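# Fit two printed parts onto jig pins, or call

## Task

This is the final kit of the day. Using the drawing as the guide, seat both loose printed parts on their matching pins in the jig. If instead this kit ought not to be assembled, press the blue CALL button from above with a closed gripper, pushing it fully down and keeping it there for one second, without touching any of the kit's parts, the jig or the drawing. If the kit is fine, do not touch CALL.

## Robot and tools

Robot: two arms, left_arm and right_arm, each with six joints and a two-finger gripper. Base poses in the scene frame: left_arm at (+0.039, +0.261, 0) m, quat_wxyz (+1.000, 0, 0, +0.025); right_arm at (-0.010, -0.260, 0) m, quat_wxyz (+1.000, 0, 0, +0.005).

Frames: the scene frame has its origin at table-top height, halfway between the two nominal bases, with +z up, +x pointing out over the table, and left_arm on the +y side. Arm names do not tell you which side of an image an arm is on. Each arm's end_effector_position (m), end_effector_quat_wxyz, velocities and wrist-camera poses are given in that arm's own base frame. Fixed cameras and the table use the scene frame. Reported hand poses can be a few cm off, more at long reach. The gripper's fingers point along its +z, close along its y, and the reported point sits between the pads, about 1 cm short of the tips.

Row layout: every row is a single list of 14 numbers covering both arms, each in [-1, 1]: left_arm's six joints then its opening, then the same seven for right_arm. Joint order within an arm: wrist roll, elbow, waist, wrist yaw, shoulder, wrist pitch. Waist, shoulder and elbow have their signs flipped relative to the arm's own convention, both in what you send and in what is reported. Joint values are offsets from the Joint targets at the beginning of the action or move (not from the previous row), scaled so 1.0 equals 2.811 rad (waist, shoulder), 2.53 (elbow), 2.575 (wrist pitch), 8.12 (wrist yaw), 9.528 (wrist roll). Stated ranges in the arm's own signs: waist -2.880 to 2.880, shoulder 0.000 to 3.142, elbow 0.000 to 3.019, wrist pitch -1.693 to 1.571, wrist yaw -1.571 to 1.571, wrist roll -2.094 to 2.094; so in your numbers shoulder is -3.142 to 0.000 and elbow -3.019 to 0.000. True ends may differ by up to 0.084 rad. An action that would push a joint more than 0.084 rad beyond its range is rejected for both arms; a call whose first action fails that check, or any malformed action, is rejected whole. The opening is absolute, not an offset: +1 fully open, -1 closed. Sending 0 for a joint holds its target; to keep a gripper unchanged, resend its current command, since 0 there means half open.

execute_actions: actions is a list of actions; each action is up to 15 rows, one per 1/30 s step, and a short action repeats its last row to fill 15 steps. cameras picks images by name (cam_high, cam_over, cam_left_wrist, cam_right_wrist, or ["all"]); an empty actions list returns all images by default.

move: target is one 14-number row or a list of up to 15 rows, all offsets from the same current Joint targets. All joints travel together along paths of at least 0.5 s; over 10 s they fall short. speed is the top rad/s of the joint with the farthest to go (0.01 to 12.57, default 0.5), one value or one per target. blend (rad) rounds corners between listed targets; 0 stops at each. opening_speed (0.2 or more per second on the -1..+1 scale) ramps the fingers; use it slowly on fragile parts. grip_force sets pad force in N, 10 to 50, per arm or shared; it persists, and lower force closes more slowly. blocking=false returns after about 0.5 s while the move continues. Moves do not avoid obstacles or the other arm. The move: line reports done, off_target (at rest more than 0.035 rad off), moving, held or fault, plus limits=held if steps were withheld.

wait: seconds 0 to 10, arms hold their commands. stop: brakes a running move. zoom_image: camera plus region [x0, y0, x1, y1] in pixels, top-left origin, at most 504 wide and 504 high, only for cameras in the newest images. finished_scene: ends the scene for good (scene 1, optional).

Results: Joint positions and Joint velocities list each arm's joints in the order above, then the pad gap (m; 0.094 when fully open). Joint targets is what the next offsets count from. grip_measured uses the opening scale; empty it may read up to 2.5 mm wide, and on a firmly held hard part up to about 3 mm narrower. Joint torques are noisy, offset, include the arm's weight; numbers 2 and 6 wrap at ±28 N m. "joint sent to its limit" means a joint reached its true end; its absence proves nothing. "joint command not followed" means the clearance check altered targets. Step readings list joint positions at some steps. MOTOR HOT appears at 85 °C; at 100 °C an OVER-TEMPERATURE FAULT drops that arm for 30 to 60 s or more. Each joint's target may lead its measured angle only by a fixed amount, and targets that would move a gripper over 110 mm are scaled back, so big moves need several actions.

Avoid: dropping parts or releasing them while moving, fast impacts, hard presses on fixed or heavy things, parts falling far or leaving the table, any contact between the two arms (including gripping the other's fingers), and holding stretched or straining poses that heat motors. To end a push, command targets back past the measured positions. To release, command an opening well above grip_measured.

Each tool is called after ">>>" in YAML: its name, and indented under it one key for each argument.

## Session

>>> execute_actions:
  actions: []

Scene clock: 0.00 s.
left_arm: end_effector_position=(+0.4195, +0.3147, +0.3318) grip_measured=+1.000 end_effector_quat_wxyz=(+0.113, -0.270, +0.956, -0.011) | right_arm: end_effector_position=(+0.0548, -0.3313, +0.1814) grip_measured=+1.000 end_effector_quat_wxyz=(+0.102, +0.774, +0.624, -0.028)
Joint names: [wrist roll, elbow, waist, wrist yaw, shoulder, wrist pitch]
Joint positions: left_arm=[0.118 -1.769 -0.681 0.11 -1.594 -1.545 0.094] | right_arm=[0.355 -0.904 1.435 -0.056 -1.101 -1.169 0.094]
Joint velocities: within noise
Joint torques (N m): no reading
Motor temperatures (°C): left_arm=[26 26 24 25 24 23 24] | right_arm=[24 24 23 23 26 24 26]
Heat: left arm: hottest elbow 26 °C; right arm: hottest shoulder 26 °C.
Joint targets: left_arm=[0.118 -1.801 -0.681 0.110 -1.586 -1.542] | right_arm=[0.355 -0.928 1.435 -0.056 -1.103 -1.168]
Tool commands: left_gripper/opening=+1.0 right_gripper/opening=+1.0

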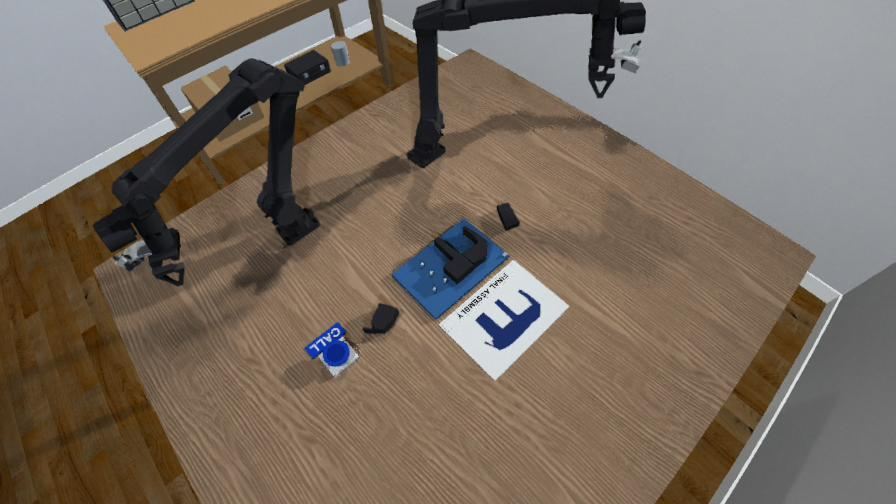

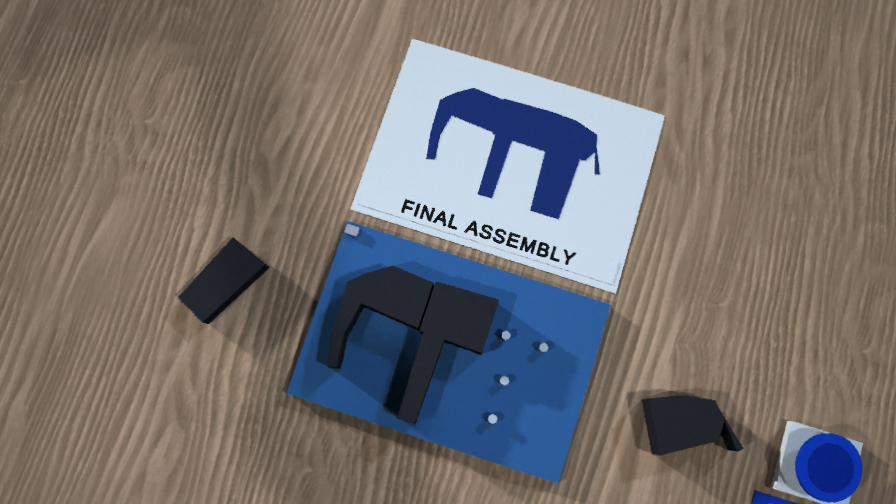

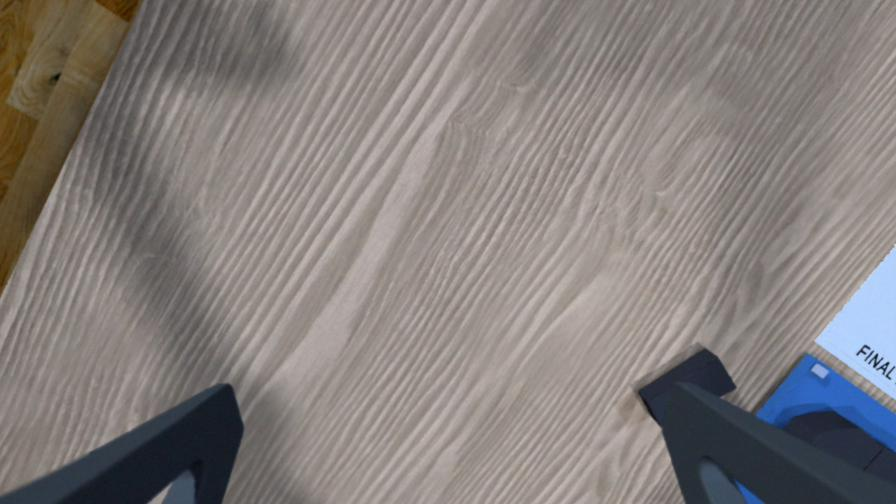

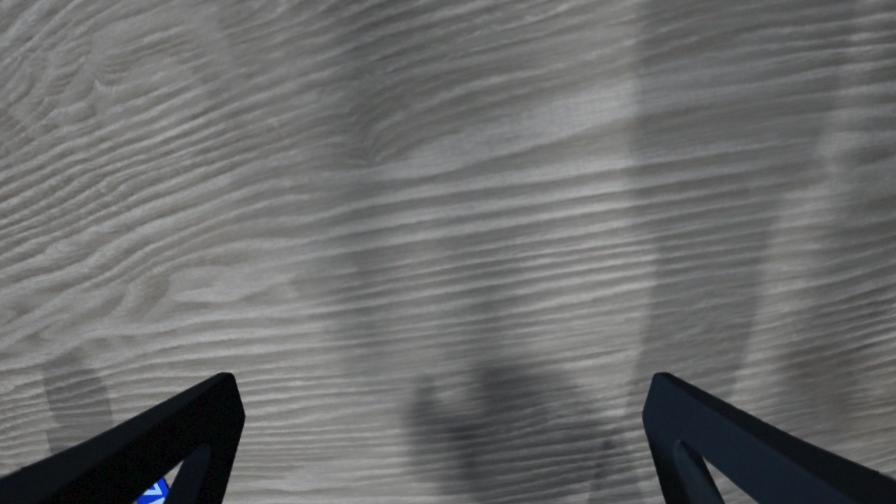

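>>> zoom_image:
  camera: "cam_over"
  region: [280, 200, 620, 490]

>>> zoom_image:
  camera: "cam_over"
  region: [340, 30, 680, 310]

>>> zoom_image:
  camera: "cam_over"
  region: [610, 360, 896, 504]

>>> zoom_image:
  camera: "cam_over"
  region: [150, 210, 310, 350]

>>> zoom_image:
  camera: "cam_high"
  region: [280, 180, 580, 400]

Scaled by 1.482 from the camera's 896x504 image, which has a finer 1280x720 frame.

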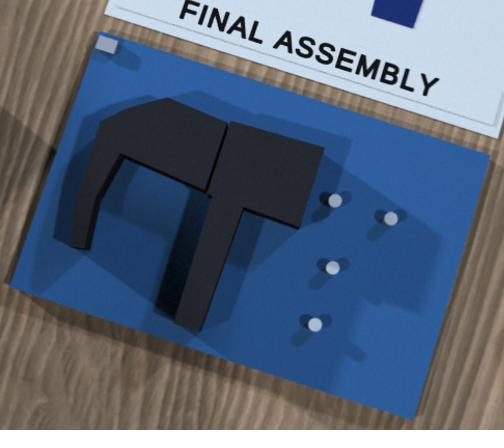

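Scaled by 1.482 from the camera's 896x504 image, which has a finer 1280x720 frame.

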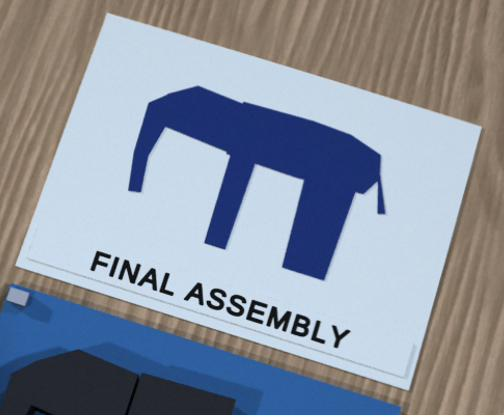

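Scaled by 1.762 from the camera's 896x504 image, which has a finer 1280x720 frame.

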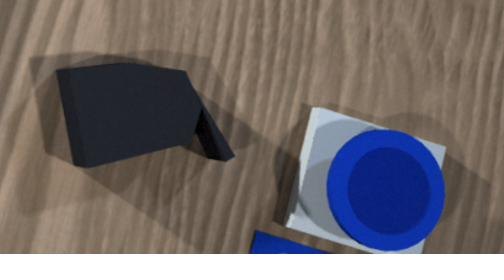

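Scaled by 3.150 from the camera's 896x504 image, which has a finer 1280x720 frame.

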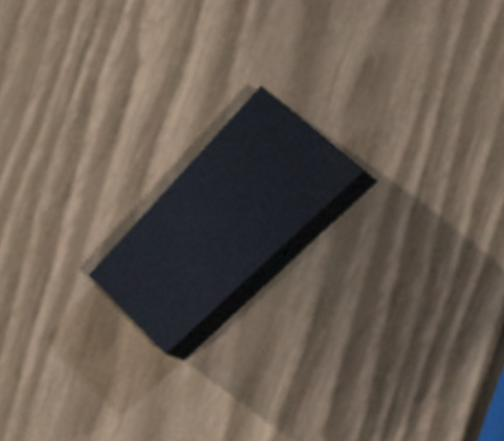

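Scaled by 1.680 from the camera's 896x504 image, which has a finer 1280x720 frame.

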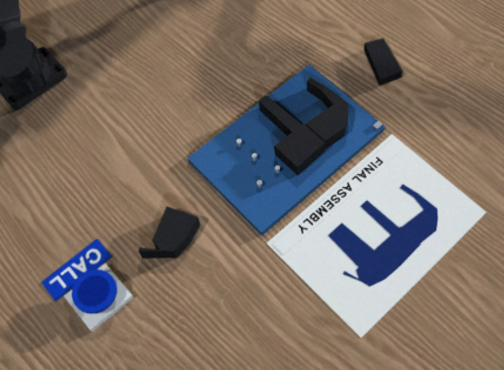

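>>> move:
  target: [0, 0, 0.2316, 0, 0, 0, 1, -0.0249, -0.3324, -0.5105, 0.0069, -0.1747, -0.1464, 1]
  speed: 1.2
  cameras: ["all"]

Scene clock: 21.70 s.
left_arm: end_effector_position=(+0.5244, -0.0012, +0.3318) grip_measured=+1.000 end_effector_quat_wxyz=(+0.104, +0.047, +0.992, -0.047) | right_arm: end_effector_position=(+0.5138, +0.0054, +0.3196) grip_measured=+1.000 end_effector_quat_wxyz=(+0.090, +0.060, +0.994, +0.007)
Joint names: [wrist roll, elbow, waist, wrist yaw, shoulder, wrist pitch]
Joint positions: left_arm=[0.118 -1.769 -0.035 0.11 -1.594 -1.545 0.094] | right_arm=[0.133 -1.718 -0.011 -0.002 -1.574 -1.533 0.094]
Joint torques (N m): left_arm=[0.1 -11.75 1.61 0.01 16.26 0.4] | right_arm=[-0.24 -11.78 1.32 0.11 11.75 0.59]
Motor temperatures (°C): left_arm=[26 28 24 25 26 23 24] | right_arm=[24 30 23 23 27 24 26]
Heat: left arm: hottest elbow 28 °C; right arm: hottest elbow 30 °C.
Joint targets: left_arm=[0.118 -1.801 -0.030 0.110 -1.586 -1.542] | right_arm=[0.118 -1.768 -0.001 -0.001 -1.594 -1.545]
move: off_target (right_arm); right_arm: the elbow is farthest, 0.051 rad from its target

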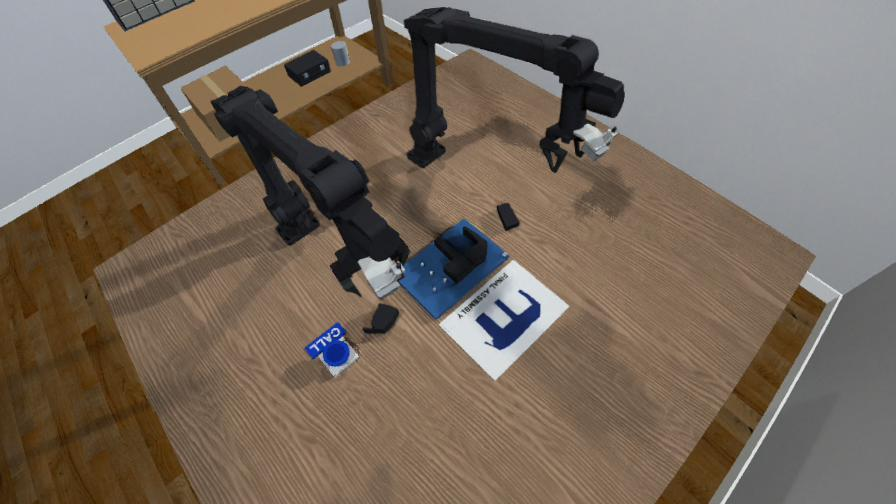

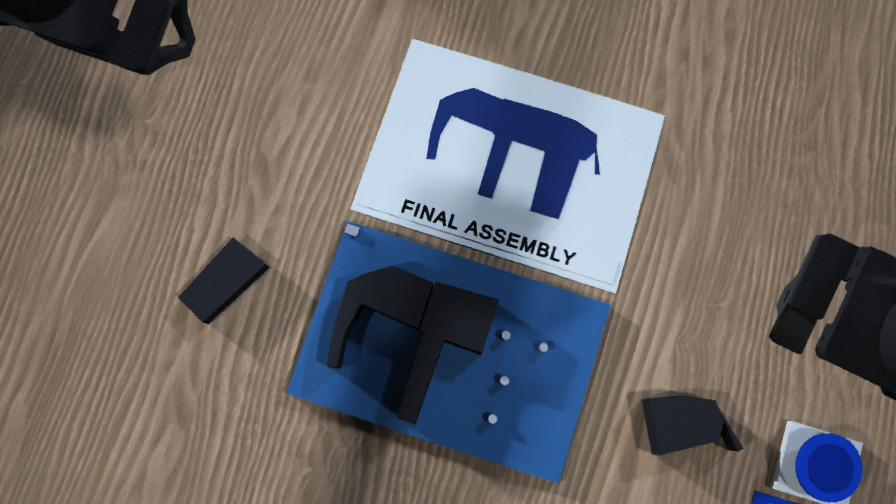

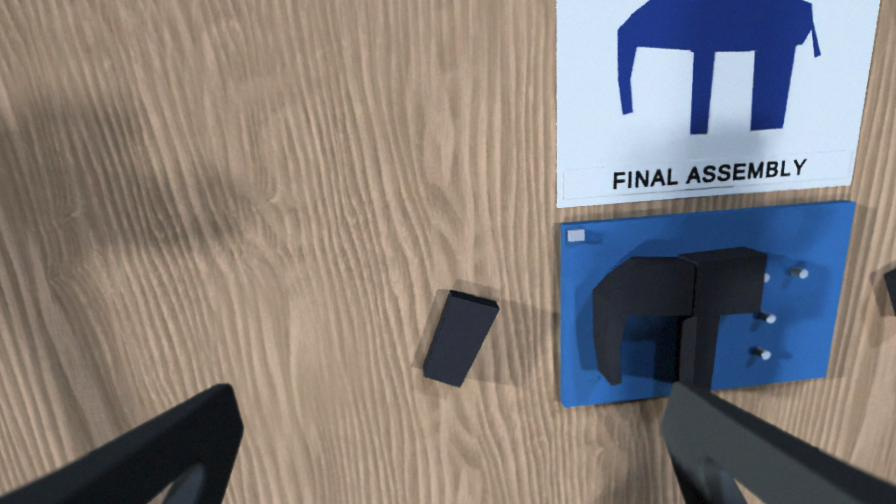

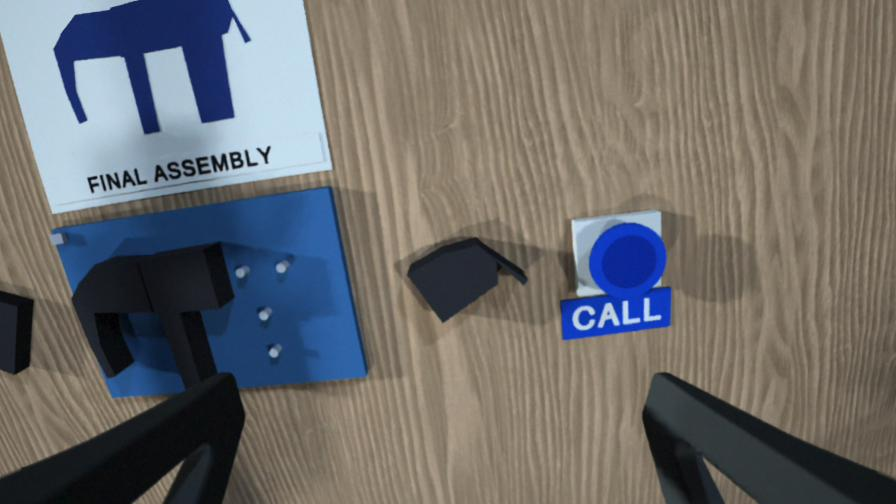

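>>> zoom_image:
  camera: "cam_left_wrist"
  region: [540, 190, 896, 410]

>>> zoom_image:
  camera: "cam_right_wrist"
  region: [370, 200, 570, 340]

>>> zoom_image:
  camera: "cam_left_wrist"
  region: [540, 0, 896, 210]

>>> zoom_image:
  camera: "cam_left_wrist"
  region: [380, 260, 540, 410]

>>> zoom_image:
  camera: "cam_right_wrist"
  region: [0, 180, 380, 410]

Scaled by 1.416 from the camera's 896x504 image, which has a finer 1280x720 frame.

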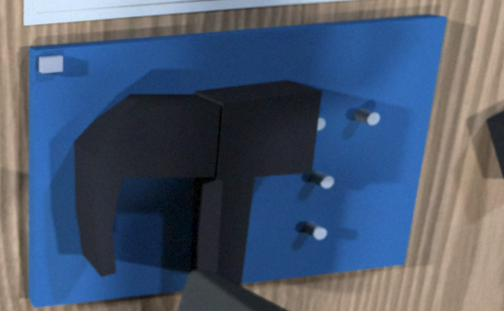

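Scaled by 2.520 from the camera's 896x504 image, which has a finer 1280x720 frame.

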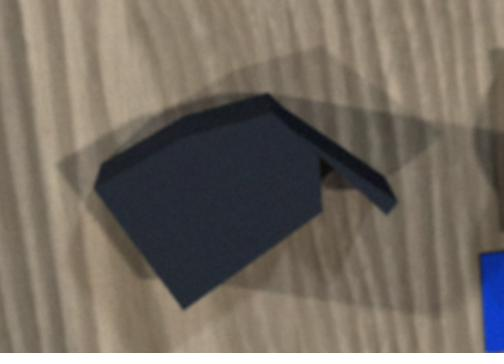

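Scaled by 1.416 from the camera's 896x504 image, which has a finer 1280x720 frame.

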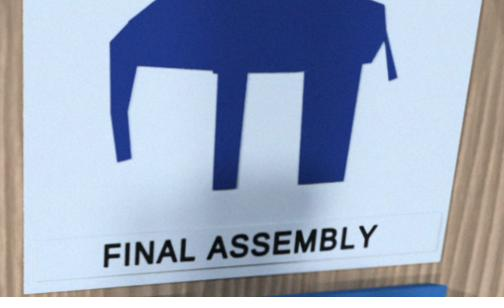

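Scaled by 3.150 from the camera's 896x504 image, which has a finer 1280x720 frame.

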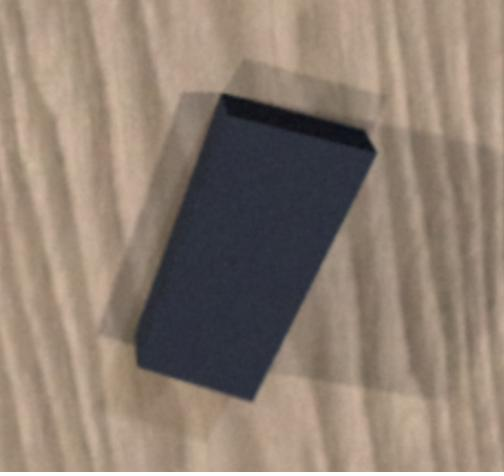

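Scaled by 1.326 from the camera's 896x504 image, which has a finer 1280x720 frame.

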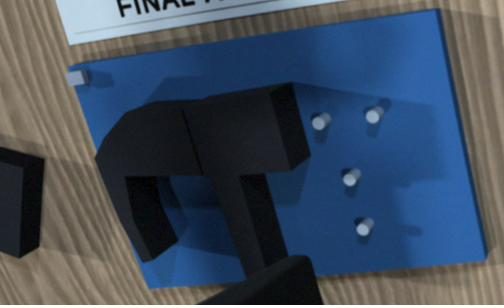

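>>> move:
  target: [0, 0.0988, 0, 0, 0.0889, 0, 1, 0, 0.0593, 0, 0, 0, 0.0583, 1]
  speed: 0.8
  cameras: ["cam_left_wrist", "cam_right_wrist"]

Scene clock: 39.90 s.
left_arm: end_effector_position=(+0.4304, -0.0045, +0.3575) grip_measured=+1.000 end_effector_quat_wxyz=(+0.125, +0.048, +0.990, -0.045) | right_arm: end_effector_position=(+0.5239, +0.0055, +0.2791) grip_measured=+1.000 end_effector_quat_wxyz=(+0.098, +0.060, +0.993, +0.008)
Joint names: [wrist roll, elbow, waist, wrist yaw, shoulder, wrist pitch]
Joint positions: left_arm=[0.118 -1.548 -0.035 0.11 -1.33 -1.545 0.094] | right_arm=[0.132 -1.617 -0.011 -0.002 -1.581 -1.41 0.094]
Joint torques (N m): left_arm=[0.11 -9.59 2.26 0.01 10.17 0.47] | right_arm=[-0.25 -8.4 1.08 0.11 12.69 1.72]
Motor temperatures (°C): left_arm=[26 30 24 25 27 23 24] | right_arm=[24 38 23 23 28 24 26]
Heat: left arm: hottest elbow 30 °C; right arm: hottest elbow 38 °C.
Joint targets: left_arm=[0.118 -1.551 -0.030 0.110 -1.336 -1.542] | right_arm=[0.118 -1.618 -0.001 -0.001 -1.594 -1.395]
move: done
Images, in order (width x height): cam_left_wrist 896x504, cam_right_wrist 896x504.

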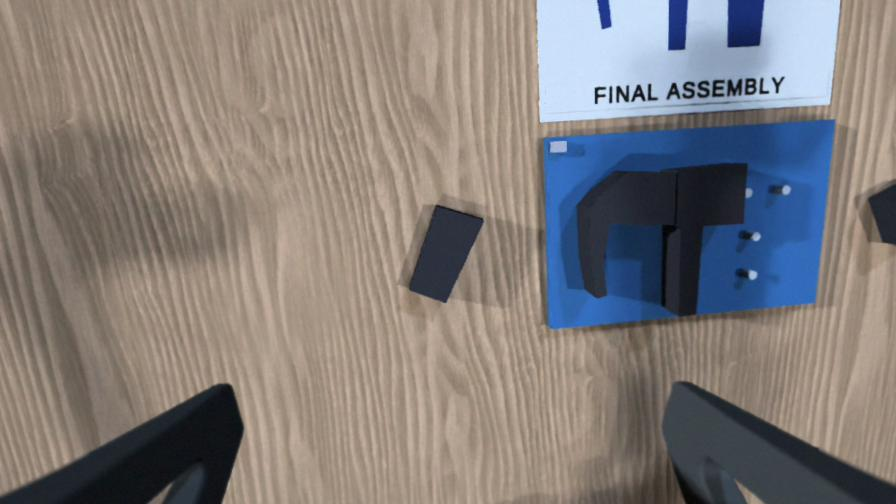

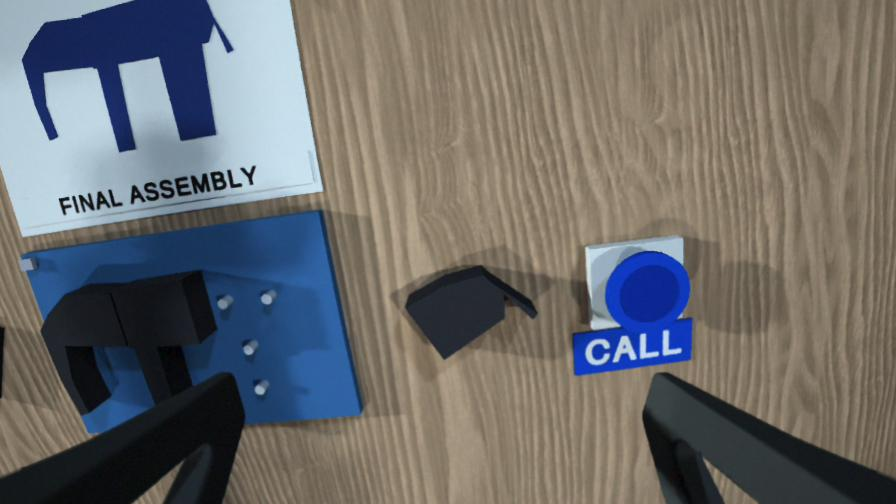

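>>> zoom_image:
  camera: "cam_left_wrist"
  region: [390, 190, 510, 310]

>>> zoom_image:
  camera: "cam_left_wrist"
  region: [540, 110, 840, 330]

>>> zoom_image:
  camera: "cam_right_wrist"
  region: [0, 0, 340, 230]

>>> zoom_image:
  camera: "cam_right_wrist"
  region: [390, 240, 550, 370]

>>> zoom_image:
  camera: "cam_right_wrist"
  region: [0, 200, 370, 430]

Scaled by 4.200 from the camera's 896x504 image, which has a finer 1280x720 frame.

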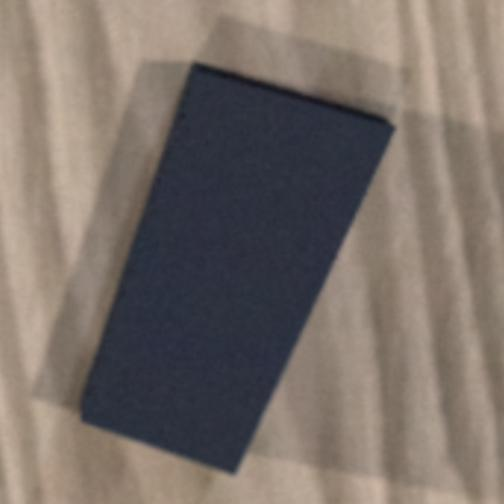

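Scaled by 1.680 from the camera's 896x504 image, which has a finer 1280x720 frame.

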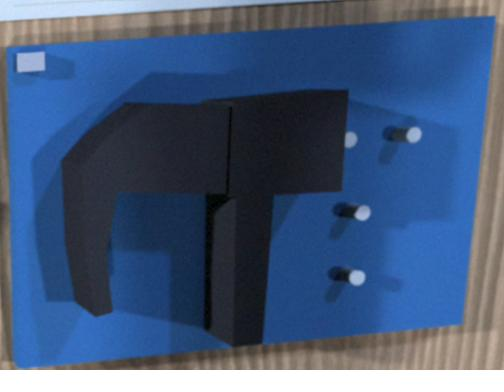

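Scaled by 1.482 from the camera's 896x504 image, which has a finer 1280x720 frame.

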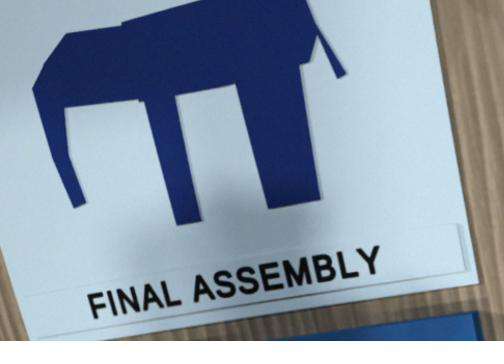

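Scaled by 3.150 from the camera's 896x504 image, which has a finer 1280x720 frame.

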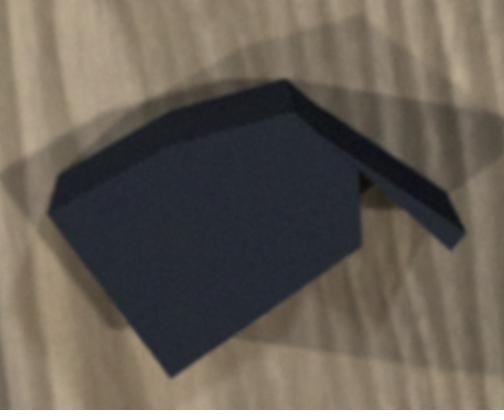

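Scaled by 1.362 from the camera's 896x504 image, which has a finer 1280x720 frame.

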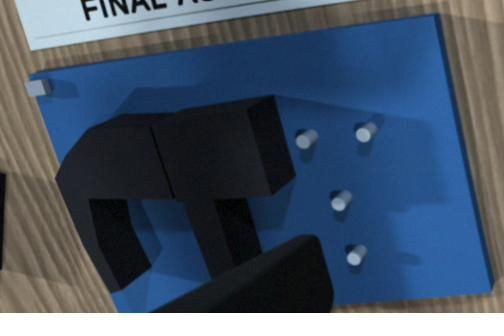

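>>> wait:
  seconds: 0
  cameras: ["cam_high", "cam_over", "cam_left_wrist", "cam_right_wrist"]

>>> zoom_image:
  camera: "cam_high"
  region: [470, 190, 550, 240]

>>> zoom_image:
  camera: "cam_high"
  region: [380, 210, 520, 330]

>>> zoom_image:
  camera: "cam_high"
  region: [340, 290, 420, 350]

>>> zoom_image:
  camera: "cam_high"
  region: [440, 250, 580, 380]

Scene clock: 74.20 s.
left_arm: end_effector_position=(+0.4304, -0.0045, +0.3575) grip_measured=+1.000 end_effector_quat_wxyz=(+0.125, +0.048, +0.990, -0.045) | right_arm: end_effector_position=(+0.5239, +0.0055, +0.2791) grip_measured=+1.000 end_effector_quat_wxyz=(+0.098, +0.060, +0.993, +0.008)
Joint names: [wrist roll, elbow, waist, wrist yaw, shoulder, wrist pitch]
Joint positions: left_arm=[0.118 -1.548 -0.035 0.11 -1.33 -1.545 0.094] | right_arm=[0.132 -1.617 -0.011 -0.002 -1.581 -1.41 0.094]
Joint torques (N m): left_arm=[0.09 -9.42 2.55 0.04 10.34 0.35] | right_arm=[-0.25 -8.32 0.91 0.12 12.69 1.68]
Heat: left arm: hottest elbow 34 °C; right arm: hottest elbow 39 °C.
Joint targets: left_arm=[0.118 -1.551 -0.030 0.110 -1.336 -1.542] | right_arm=[0.118 -1.618 -0.001 -0.001 -1.594 -1.395]
Tool commands: left_gripper/opening=+1.0 right_gripper/opening=+1.0

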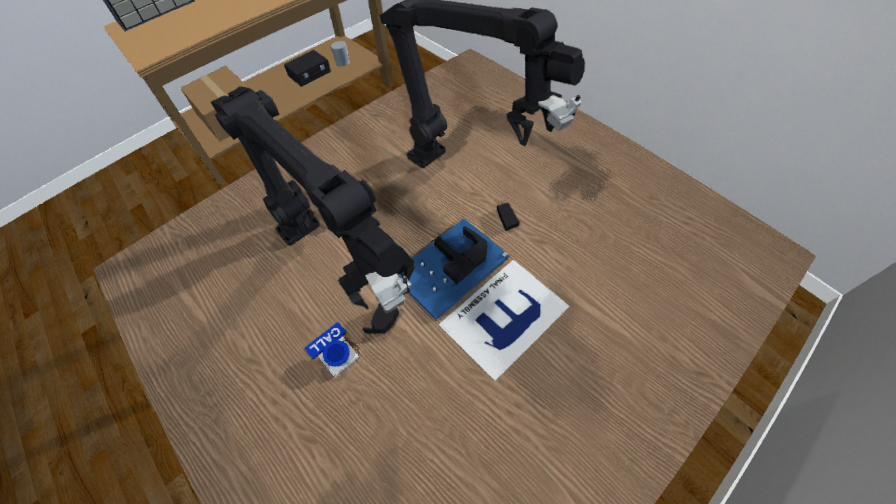

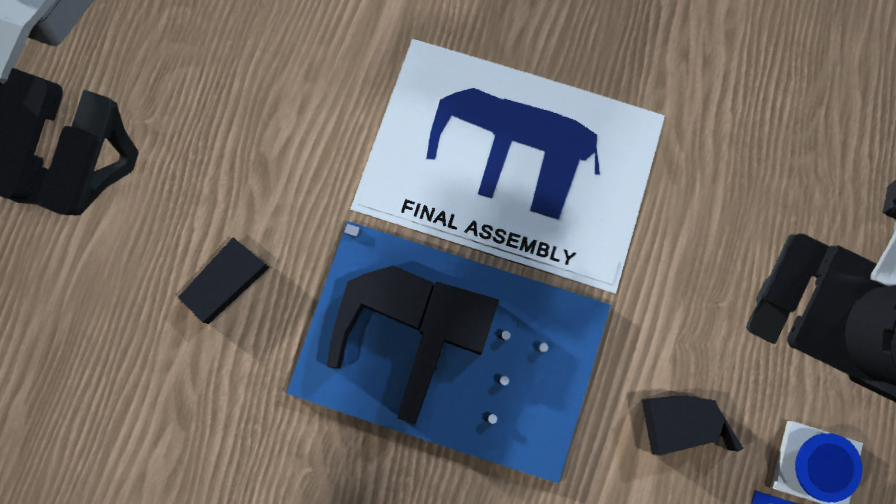

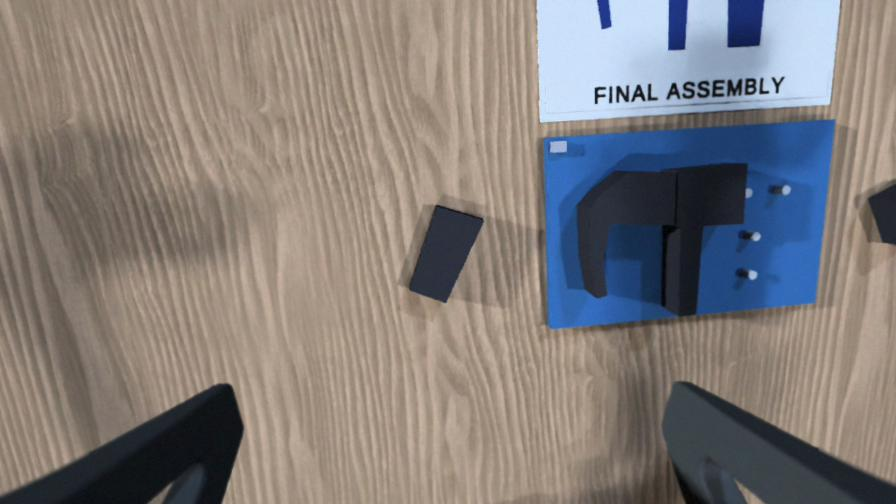

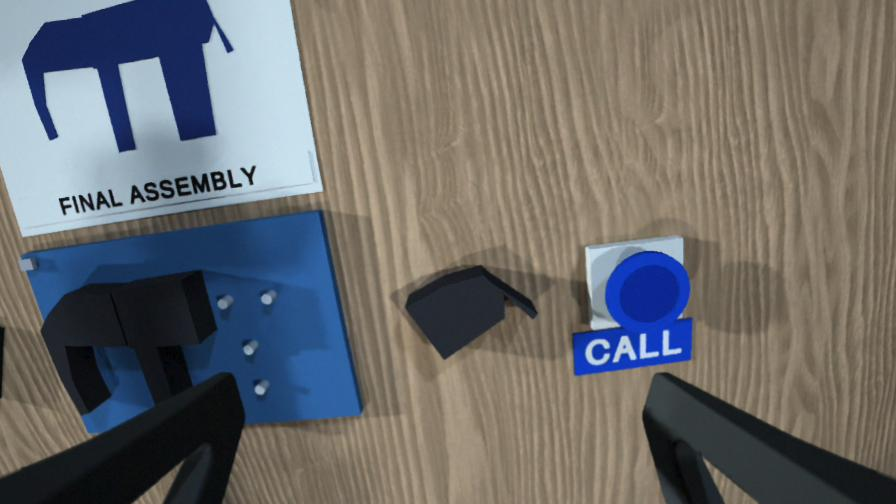

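Scaled by 6.300 from the camera's 896x504 image, which has a finer 1280x720 frame.

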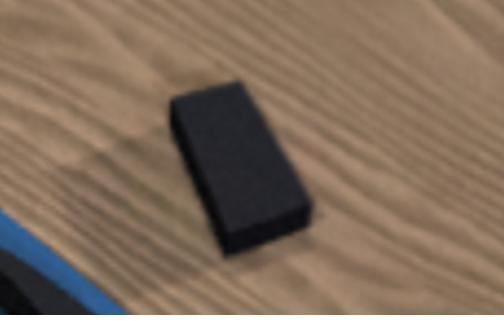

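Scaled by 3.600 from the camera's 896x504 image, which has a finer 1280x720 frame.

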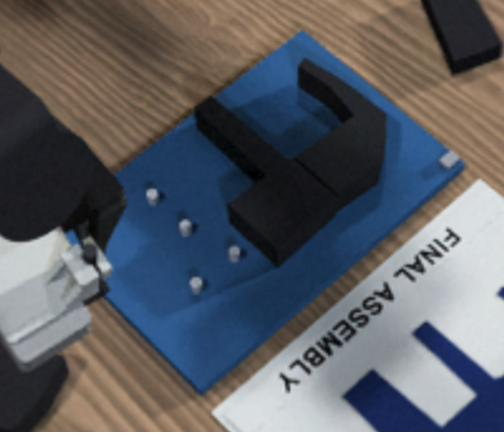

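Scaled by 6.300 from the camera's 896x504 image, which has a finer 1280x720 frame.

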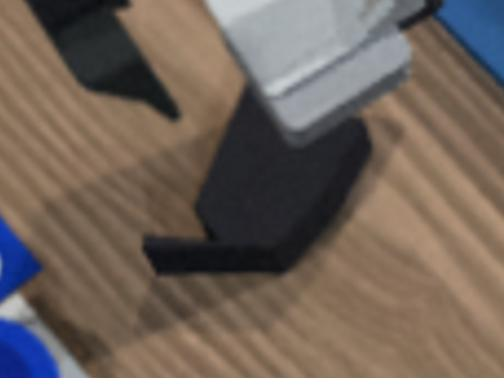

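Scaled by 3.600 from the camera's 896x504 image, which has a finer 1280x720 frame.

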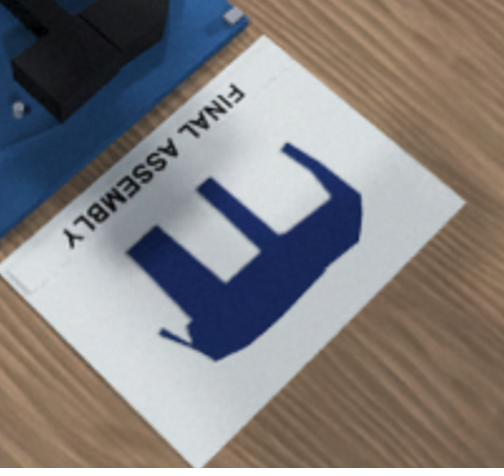

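>>> zoom_image:
  camera: "cam_over"
  region: [420, 70, 620, 230]

>>> zoom_image:
  camera: "cam_over"
  region: [320, 250, 520, 430]

>>> zoom_image:
  camera: "cam_over"
  region: [170, 230, 280, 330]

>>> zoom_image:
  camera: "cam_over"
  region: [630, 380, 760, 470]

Scaled by 2.520 from the camera's 896x504 image, which has a finer 1280x720 frame.

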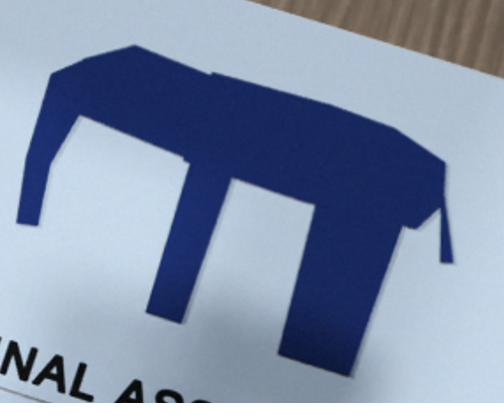

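Scaled by 2.520 from the camera's 896x504 image, which has a finer 1280x720 frame.

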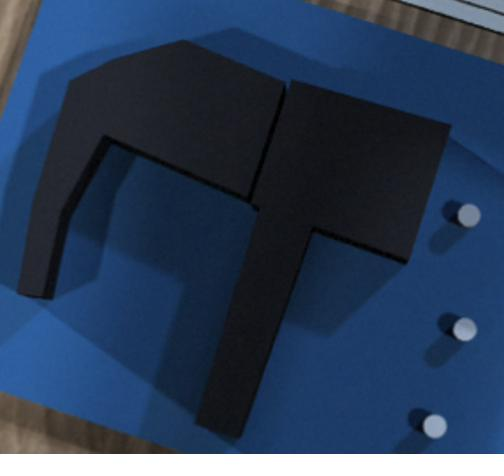

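Scaled by 4.582 from the camera's 896x504 image, which has a finer 1280x720 frame.

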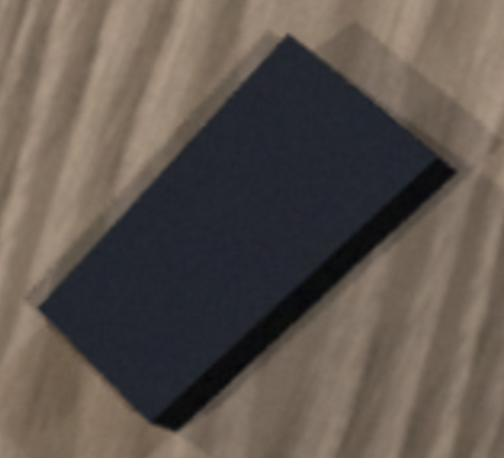

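Scaled by 3.877 from the camera's 896x504 image, which has a finer 1280x720 frame.

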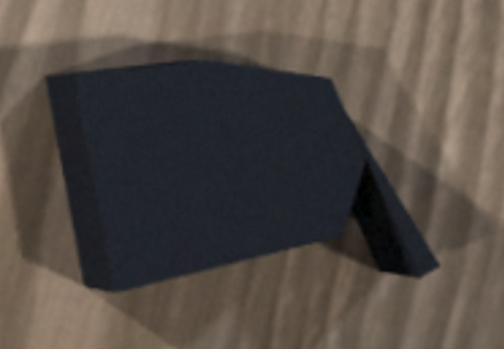

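>>> move:
  target: [0.0322, 0.1841, 0.0320, -0.01355, -0.0409, 0.1309, 1, -0.2185, 0.1353, -0.0251, 0.0001, -0.0085, 0.0645, 1]
  speed: 1.2
  cameras: ["all"]

Scene clock: 102.63 s.
left_arm: end_effector_position=(+0.3972, -0.0194, +0.1320) grip_measured=+1.000 end_effector_quat_wxyz=(-0.002, +0.229, +0.973, -0.002) | right_arm: end_effector_position=(+0.4641, +0.0264, +0.1389) grip_measured=+1.000 end_effector_quat_wxyz=(-0.003, +0.843, -0.537, +0.003)
Joint names: [wrist roll, elbow, waist, wrist yaw, shoulder, wrist pitch]
Joint positions: left_arm=[0.416 -1.083 0.046 0.004 -1.444 -1.215 0.094] | right_arm=[-1.95 -1.278 -0.057 -0.001 -1.598 -1.242 0.094]
Joint torques (N m): left_arm=[0.19 -8.35 2.67 -0.16 11.11 0.42] | right_arm=[-0.26 -7.45 -0.97 0.05 10.99 1.13]
Motor temperatures (°C): left_arm=[26 35 24 25 26 23 24] | right_arm=[24 39 23 22 29 24 26]
Heat: left arm: hottest elbow 35 °C; right arm: hottest elbow 39 °C.
Joint targets: left_arm=[0.425 -1.085 0.060 0.000 -1.451 -1.205] | right_arm=[-1.964 -1.276 -0.071 0.000 -1.618 -1.229]
move: done

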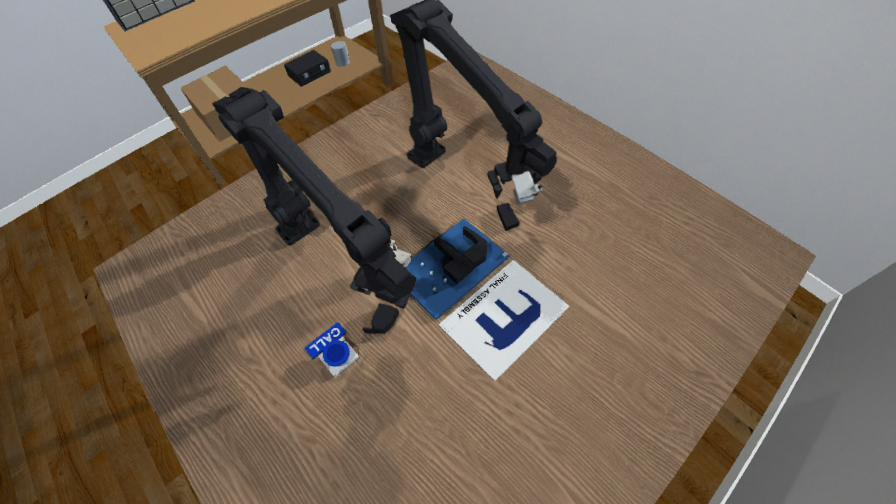

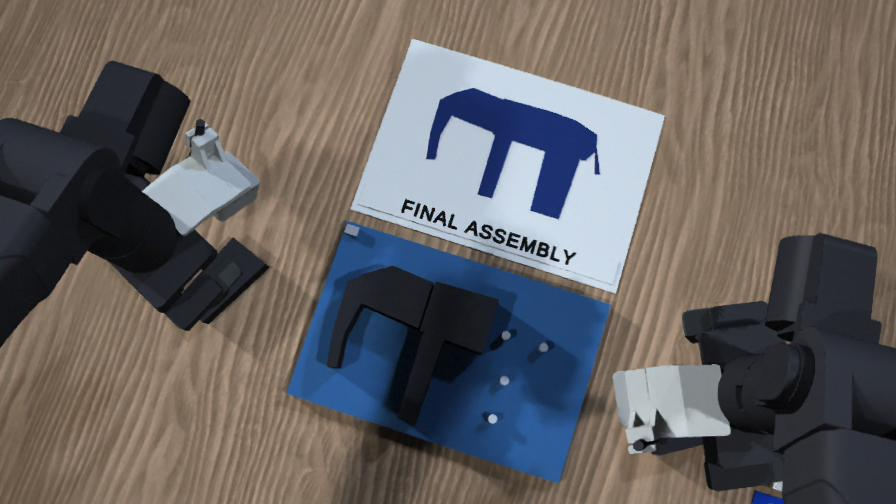

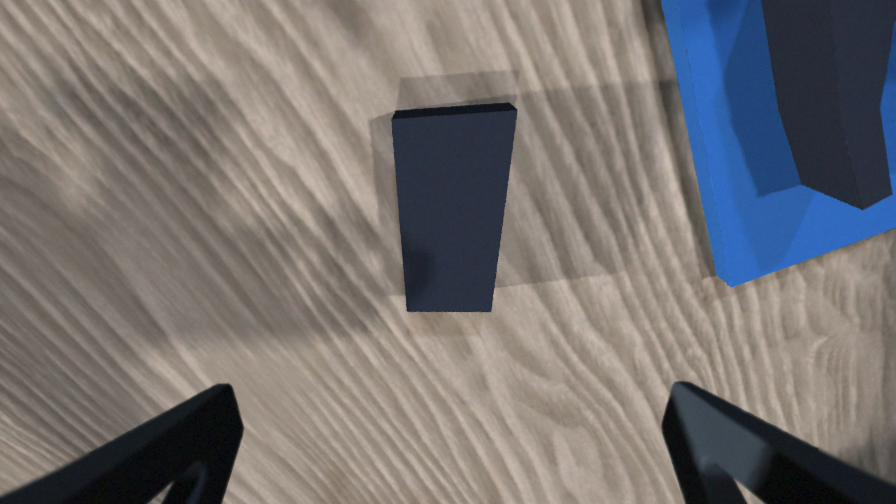

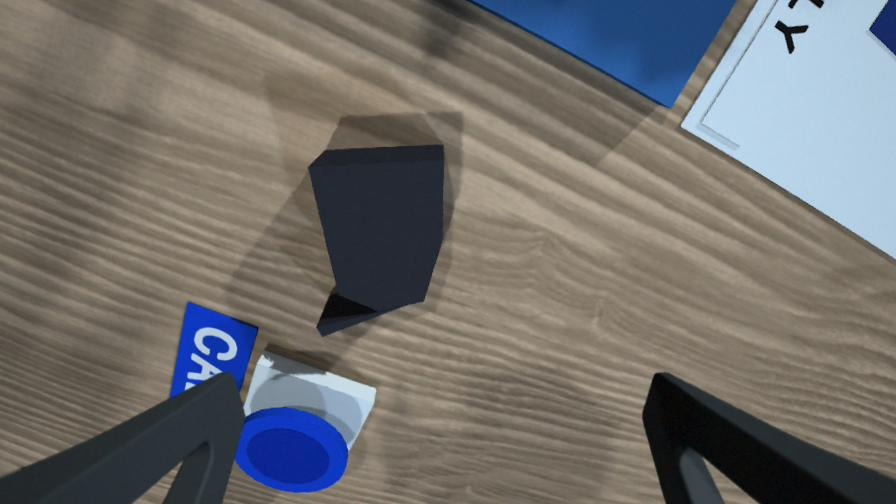

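>>> zoom_image:
  camera: "cam_left_wrist"
  region: [370, 80, 540, 330]

>>> zoom_image:
  camera: "cam_right_wrist"
  region: [280, 120, 480, 350]

>>> zoom_image:
  camera: "cam_high"
  region: [320, 220, 420, 350]

>>> zoom_image:
  camera: "cam_high"
  region: [470, 100, 570, 240]

Scaled by 2.016 from the camera's 896x504 image, which has a finer 1280x720 frame.

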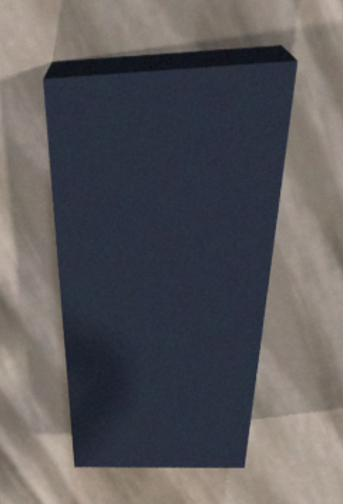

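Scaled by 2.191 from the camera's 896x504 image, which has a finer 1280x720 frame.

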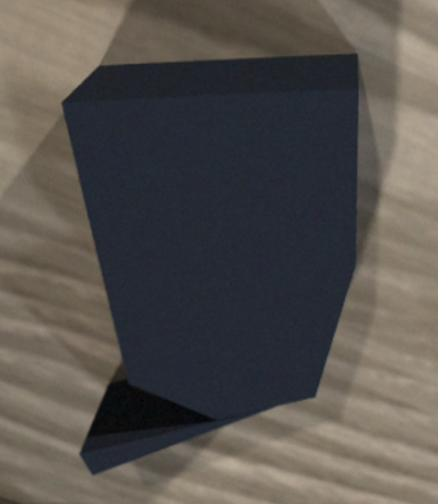

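Scaled by 3.877 from the camera's 896x504 image, which has a finer 1280x720 frame.

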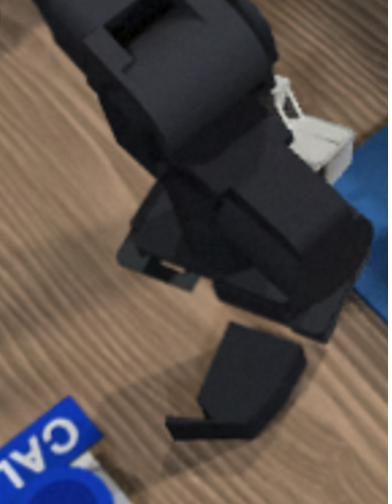

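Scaled by 3.600 from the camera's 896x504 image, which has a finer 1280x720 frame.

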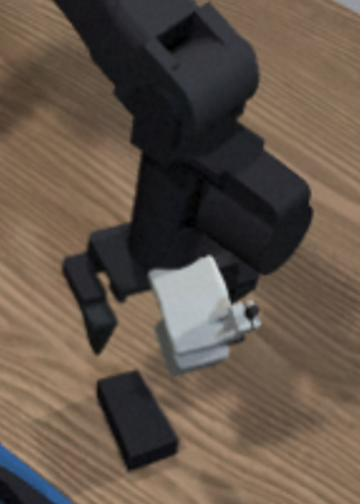

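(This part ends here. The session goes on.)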